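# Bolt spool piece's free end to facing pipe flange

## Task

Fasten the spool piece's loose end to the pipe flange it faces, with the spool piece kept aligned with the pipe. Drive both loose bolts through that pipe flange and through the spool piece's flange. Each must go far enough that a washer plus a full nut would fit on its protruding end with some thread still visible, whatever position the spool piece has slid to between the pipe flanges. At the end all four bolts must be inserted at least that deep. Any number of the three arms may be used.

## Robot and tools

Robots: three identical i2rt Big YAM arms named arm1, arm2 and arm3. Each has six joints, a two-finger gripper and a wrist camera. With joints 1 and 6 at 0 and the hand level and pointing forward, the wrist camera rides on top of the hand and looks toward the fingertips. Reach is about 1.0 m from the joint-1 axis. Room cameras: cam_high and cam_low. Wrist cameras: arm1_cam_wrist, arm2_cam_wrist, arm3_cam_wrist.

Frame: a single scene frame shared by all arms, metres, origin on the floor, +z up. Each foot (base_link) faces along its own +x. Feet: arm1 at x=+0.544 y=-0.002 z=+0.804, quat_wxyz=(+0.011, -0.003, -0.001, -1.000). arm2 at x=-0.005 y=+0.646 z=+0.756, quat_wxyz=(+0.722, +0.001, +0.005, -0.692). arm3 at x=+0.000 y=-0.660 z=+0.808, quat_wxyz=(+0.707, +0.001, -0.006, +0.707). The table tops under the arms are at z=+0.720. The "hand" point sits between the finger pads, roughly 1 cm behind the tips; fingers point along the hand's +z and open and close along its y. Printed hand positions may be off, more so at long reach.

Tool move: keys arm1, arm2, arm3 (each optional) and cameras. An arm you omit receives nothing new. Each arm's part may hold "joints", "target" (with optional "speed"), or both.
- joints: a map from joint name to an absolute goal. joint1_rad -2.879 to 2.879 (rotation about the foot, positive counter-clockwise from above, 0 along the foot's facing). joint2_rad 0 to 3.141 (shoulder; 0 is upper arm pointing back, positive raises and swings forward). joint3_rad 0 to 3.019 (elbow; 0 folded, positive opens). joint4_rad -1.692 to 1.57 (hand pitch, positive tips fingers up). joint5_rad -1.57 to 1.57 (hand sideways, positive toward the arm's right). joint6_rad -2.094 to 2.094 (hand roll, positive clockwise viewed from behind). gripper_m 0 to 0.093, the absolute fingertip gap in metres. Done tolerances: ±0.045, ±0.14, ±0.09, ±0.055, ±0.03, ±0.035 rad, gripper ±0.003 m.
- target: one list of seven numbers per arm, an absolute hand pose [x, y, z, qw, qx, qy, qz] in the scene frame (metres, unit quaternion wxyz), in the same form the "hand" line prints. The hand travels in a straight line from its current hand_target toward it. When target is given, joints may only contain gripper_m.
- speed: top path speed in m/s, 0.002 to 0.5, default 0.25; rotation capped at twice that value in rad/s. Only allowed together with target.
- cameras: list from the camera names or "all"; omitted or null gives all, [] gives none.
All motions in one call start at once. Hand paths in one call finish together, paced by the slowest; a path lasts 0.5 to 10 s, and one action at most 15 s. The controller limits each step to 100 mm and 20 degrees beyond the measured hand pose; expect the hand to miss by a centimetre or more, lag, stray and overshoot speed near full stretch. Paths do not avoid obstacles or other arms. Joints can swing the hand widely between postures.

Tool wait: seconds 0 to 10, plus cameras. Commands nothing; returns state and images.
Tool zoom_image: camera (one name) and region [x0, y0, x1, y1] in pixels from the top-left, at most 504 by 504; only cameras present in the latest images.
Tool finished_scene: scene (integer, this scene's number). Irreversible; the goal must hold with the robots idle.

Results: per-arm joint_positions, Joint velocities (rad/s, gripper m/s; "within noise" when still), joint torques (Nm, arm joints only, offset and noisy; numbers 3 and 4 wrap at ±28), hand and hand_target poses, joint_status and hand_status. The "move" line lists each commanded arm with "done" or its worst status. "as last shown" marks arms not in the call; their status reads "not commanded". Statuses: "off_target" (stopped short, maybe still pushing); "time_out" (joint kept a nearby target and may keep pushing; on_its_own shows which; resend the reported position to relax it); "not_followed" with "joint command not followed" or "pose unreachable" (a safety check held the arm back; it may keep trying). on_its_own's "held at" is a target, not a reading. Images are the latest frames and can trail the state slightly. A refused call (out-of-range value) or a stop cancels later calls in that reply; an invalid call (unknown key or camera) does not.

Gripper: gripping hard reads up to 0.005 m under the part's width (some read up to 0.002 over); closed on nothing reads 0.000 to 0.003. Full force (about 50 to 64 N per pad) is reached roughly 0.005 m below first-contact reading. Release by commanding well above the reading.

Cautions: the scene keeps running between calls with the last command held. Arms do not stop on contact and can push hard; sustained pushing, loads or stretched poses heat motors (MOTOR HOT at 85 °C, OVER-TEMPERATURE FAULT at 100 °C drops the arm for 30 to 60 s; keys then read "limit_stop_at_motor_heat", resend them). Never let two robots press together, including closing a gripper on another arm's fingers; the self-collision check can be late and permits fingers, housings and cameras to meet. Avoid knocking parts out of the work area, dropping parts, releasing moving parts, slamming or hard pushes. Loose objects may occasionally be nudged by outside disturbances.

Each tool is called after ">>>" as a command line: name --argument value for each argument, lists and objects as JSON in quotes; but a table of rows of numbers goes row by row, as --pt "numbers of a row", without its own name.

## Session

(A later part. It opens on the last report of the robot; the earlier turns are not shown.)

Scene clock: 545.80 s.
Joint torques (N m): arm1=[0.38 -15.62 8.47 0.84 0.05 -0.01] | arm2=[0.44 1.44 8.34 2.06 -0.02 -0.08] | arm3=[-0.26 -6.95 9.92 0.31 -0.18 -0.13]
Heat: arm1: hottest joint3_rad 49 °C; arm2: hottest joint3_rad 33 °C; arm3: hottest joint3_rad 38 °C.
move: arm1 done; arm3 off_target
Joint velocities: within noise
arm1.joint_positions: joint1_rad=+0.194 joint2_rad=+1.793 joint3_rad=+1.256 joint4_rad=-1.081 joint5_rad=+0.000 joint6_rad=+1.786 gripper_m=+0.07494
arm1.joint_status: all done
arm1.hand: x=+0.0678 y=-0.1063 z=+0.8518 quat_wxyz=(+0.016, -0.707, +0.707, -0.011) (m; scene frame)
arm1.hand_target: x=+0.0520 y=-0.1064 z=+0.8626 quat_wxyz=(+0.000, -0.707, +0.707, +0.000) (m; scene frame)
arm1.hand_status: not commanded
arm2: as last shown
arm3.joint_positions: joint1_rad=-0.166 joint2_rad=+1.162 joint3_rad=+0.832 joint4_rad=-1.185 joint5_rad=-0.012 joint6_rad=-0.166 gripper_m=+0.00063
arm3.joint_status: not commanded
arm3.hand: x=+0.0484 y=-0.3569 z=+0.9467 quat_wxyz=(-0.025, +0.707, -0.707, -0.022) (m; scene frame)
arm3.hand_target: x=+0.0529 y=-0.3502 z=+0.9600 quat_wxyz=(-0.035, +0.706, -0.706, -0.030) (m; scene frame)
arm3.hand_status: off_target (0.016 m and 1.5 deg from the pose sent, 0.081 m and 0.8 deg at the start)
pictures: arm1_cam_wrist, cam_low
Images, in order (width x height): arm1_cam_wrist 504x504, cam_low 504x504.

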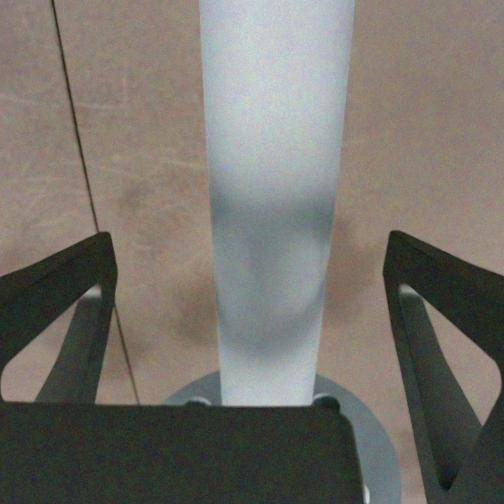

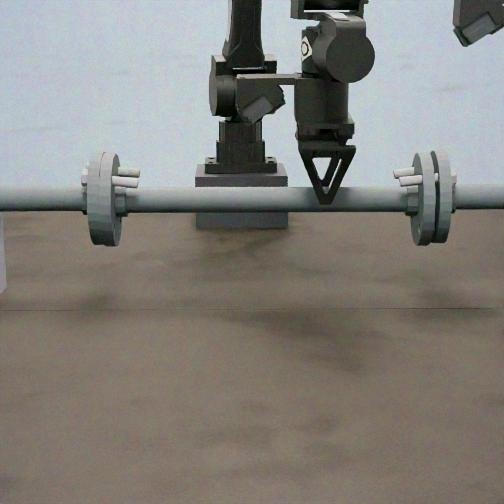

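>>> move --arm1 '{"target":[0.0640,-0.1065,0.98,0,0.7071,-0.7071,0],"speed":0.12}' --cameras '["cam_low","cam_high"]'

>>> zoom_image --camera "cam_low" --region '[394, 130, 504, 250]'

>>> zoom_image --camera "cam_low" --region '[60, 130, 170, 250]'

Scene clock: 550.67 s.
Joint torques (N m): arm1=[0.73 -15.03 9.89 0.12 0.03 0.06] | arm2=[0.44 1.44 8.34 2.04 -0.03 -0.08] | arm3=[-0.26 -6.83 9.95 0.31 -0.17 -0.17]
Heat: arm1: hottest joint3_rad 49 °C; arm2: hottest joint3_rad 33 °C; arm3: hottest joint3_rad 39 °C.
move: arm1 off_target
Joint velocities: within noise
arm1.joint_positions: joint1_rad=+0.194 joint2_rad=+1.658 joint3_rad=+1.392 joint4_rad=-1.348 joint5_rad=+0.000 joint6_rad=+1.786 gripper_m=+0.07494
arm1.joint_status: not commanded
arm1.hand: x=+0.0760 y=-0.1043 z=+0.9635 quat_wxyz=(+0.015, -0.707, +0.707, -0.010) (m; scene frame)
arm1.hand_target: x=+0.0646 y=-0.1064 z=+0.9802 quat_wxyz=(+0.000, -0.707, +0.707, +0.000) (m; scene frame)
arm1.hand_status: off_target (0.021 m and 2.1 deg from the pose sent, 0.128 m and 2.3 deg at the start)
arm2: as last shown
arm3.joint_positions: joint1_rad=-0.167 joint2_rad=+1.162 joint3_rad=+0.832 joint4_rad=-1.186 joint5_rad=-0.012 joint6_rad=-0.166 gripper_m=+0.00063
arm3.joint_status: not commanded
arm3.hand: x=+0.0485 y=-0.3570 z=+0.9466 quat_wxyz=(-0.025, +0.707, -0.707, -0.022) (m; scene frame)
arm3.hand_target: x=+0.0530 y=-0.3502 z=+0.9600 quat_wxyz=(-0.035, +0.706, -0.706, -0.030) (m; scene frame)
arm3.hand_status: not commanded
pictures: cam_high, cam_low
Images, in order (width x height): cam_high 504x504, cam_low 504x504.

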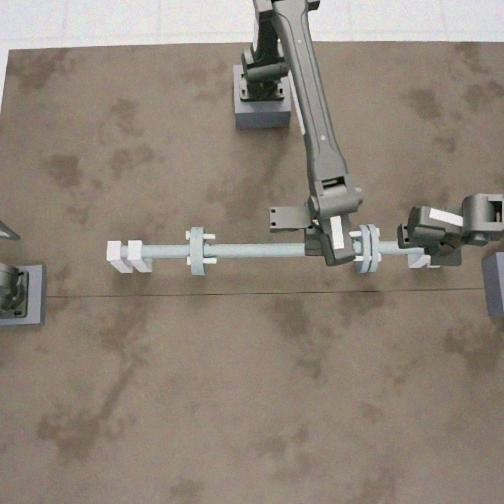

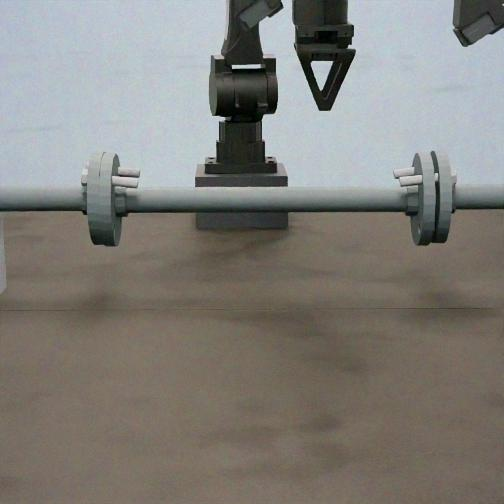

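Scaled by 4.200 from the camera's 504x504 image, which has a finer 720x720 frame.

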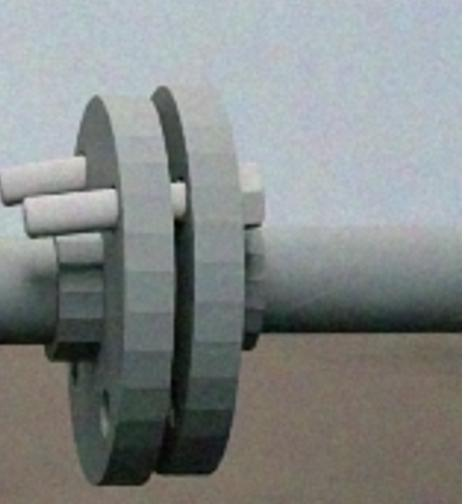

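Scaled by 4.200 from the camera's 504x504 image, which has a finer 720x720 frame.

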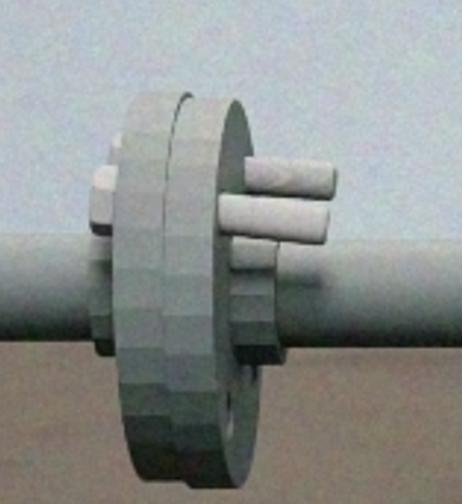

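>>> finished_scene --scene 1

The scene is finished: the task was done.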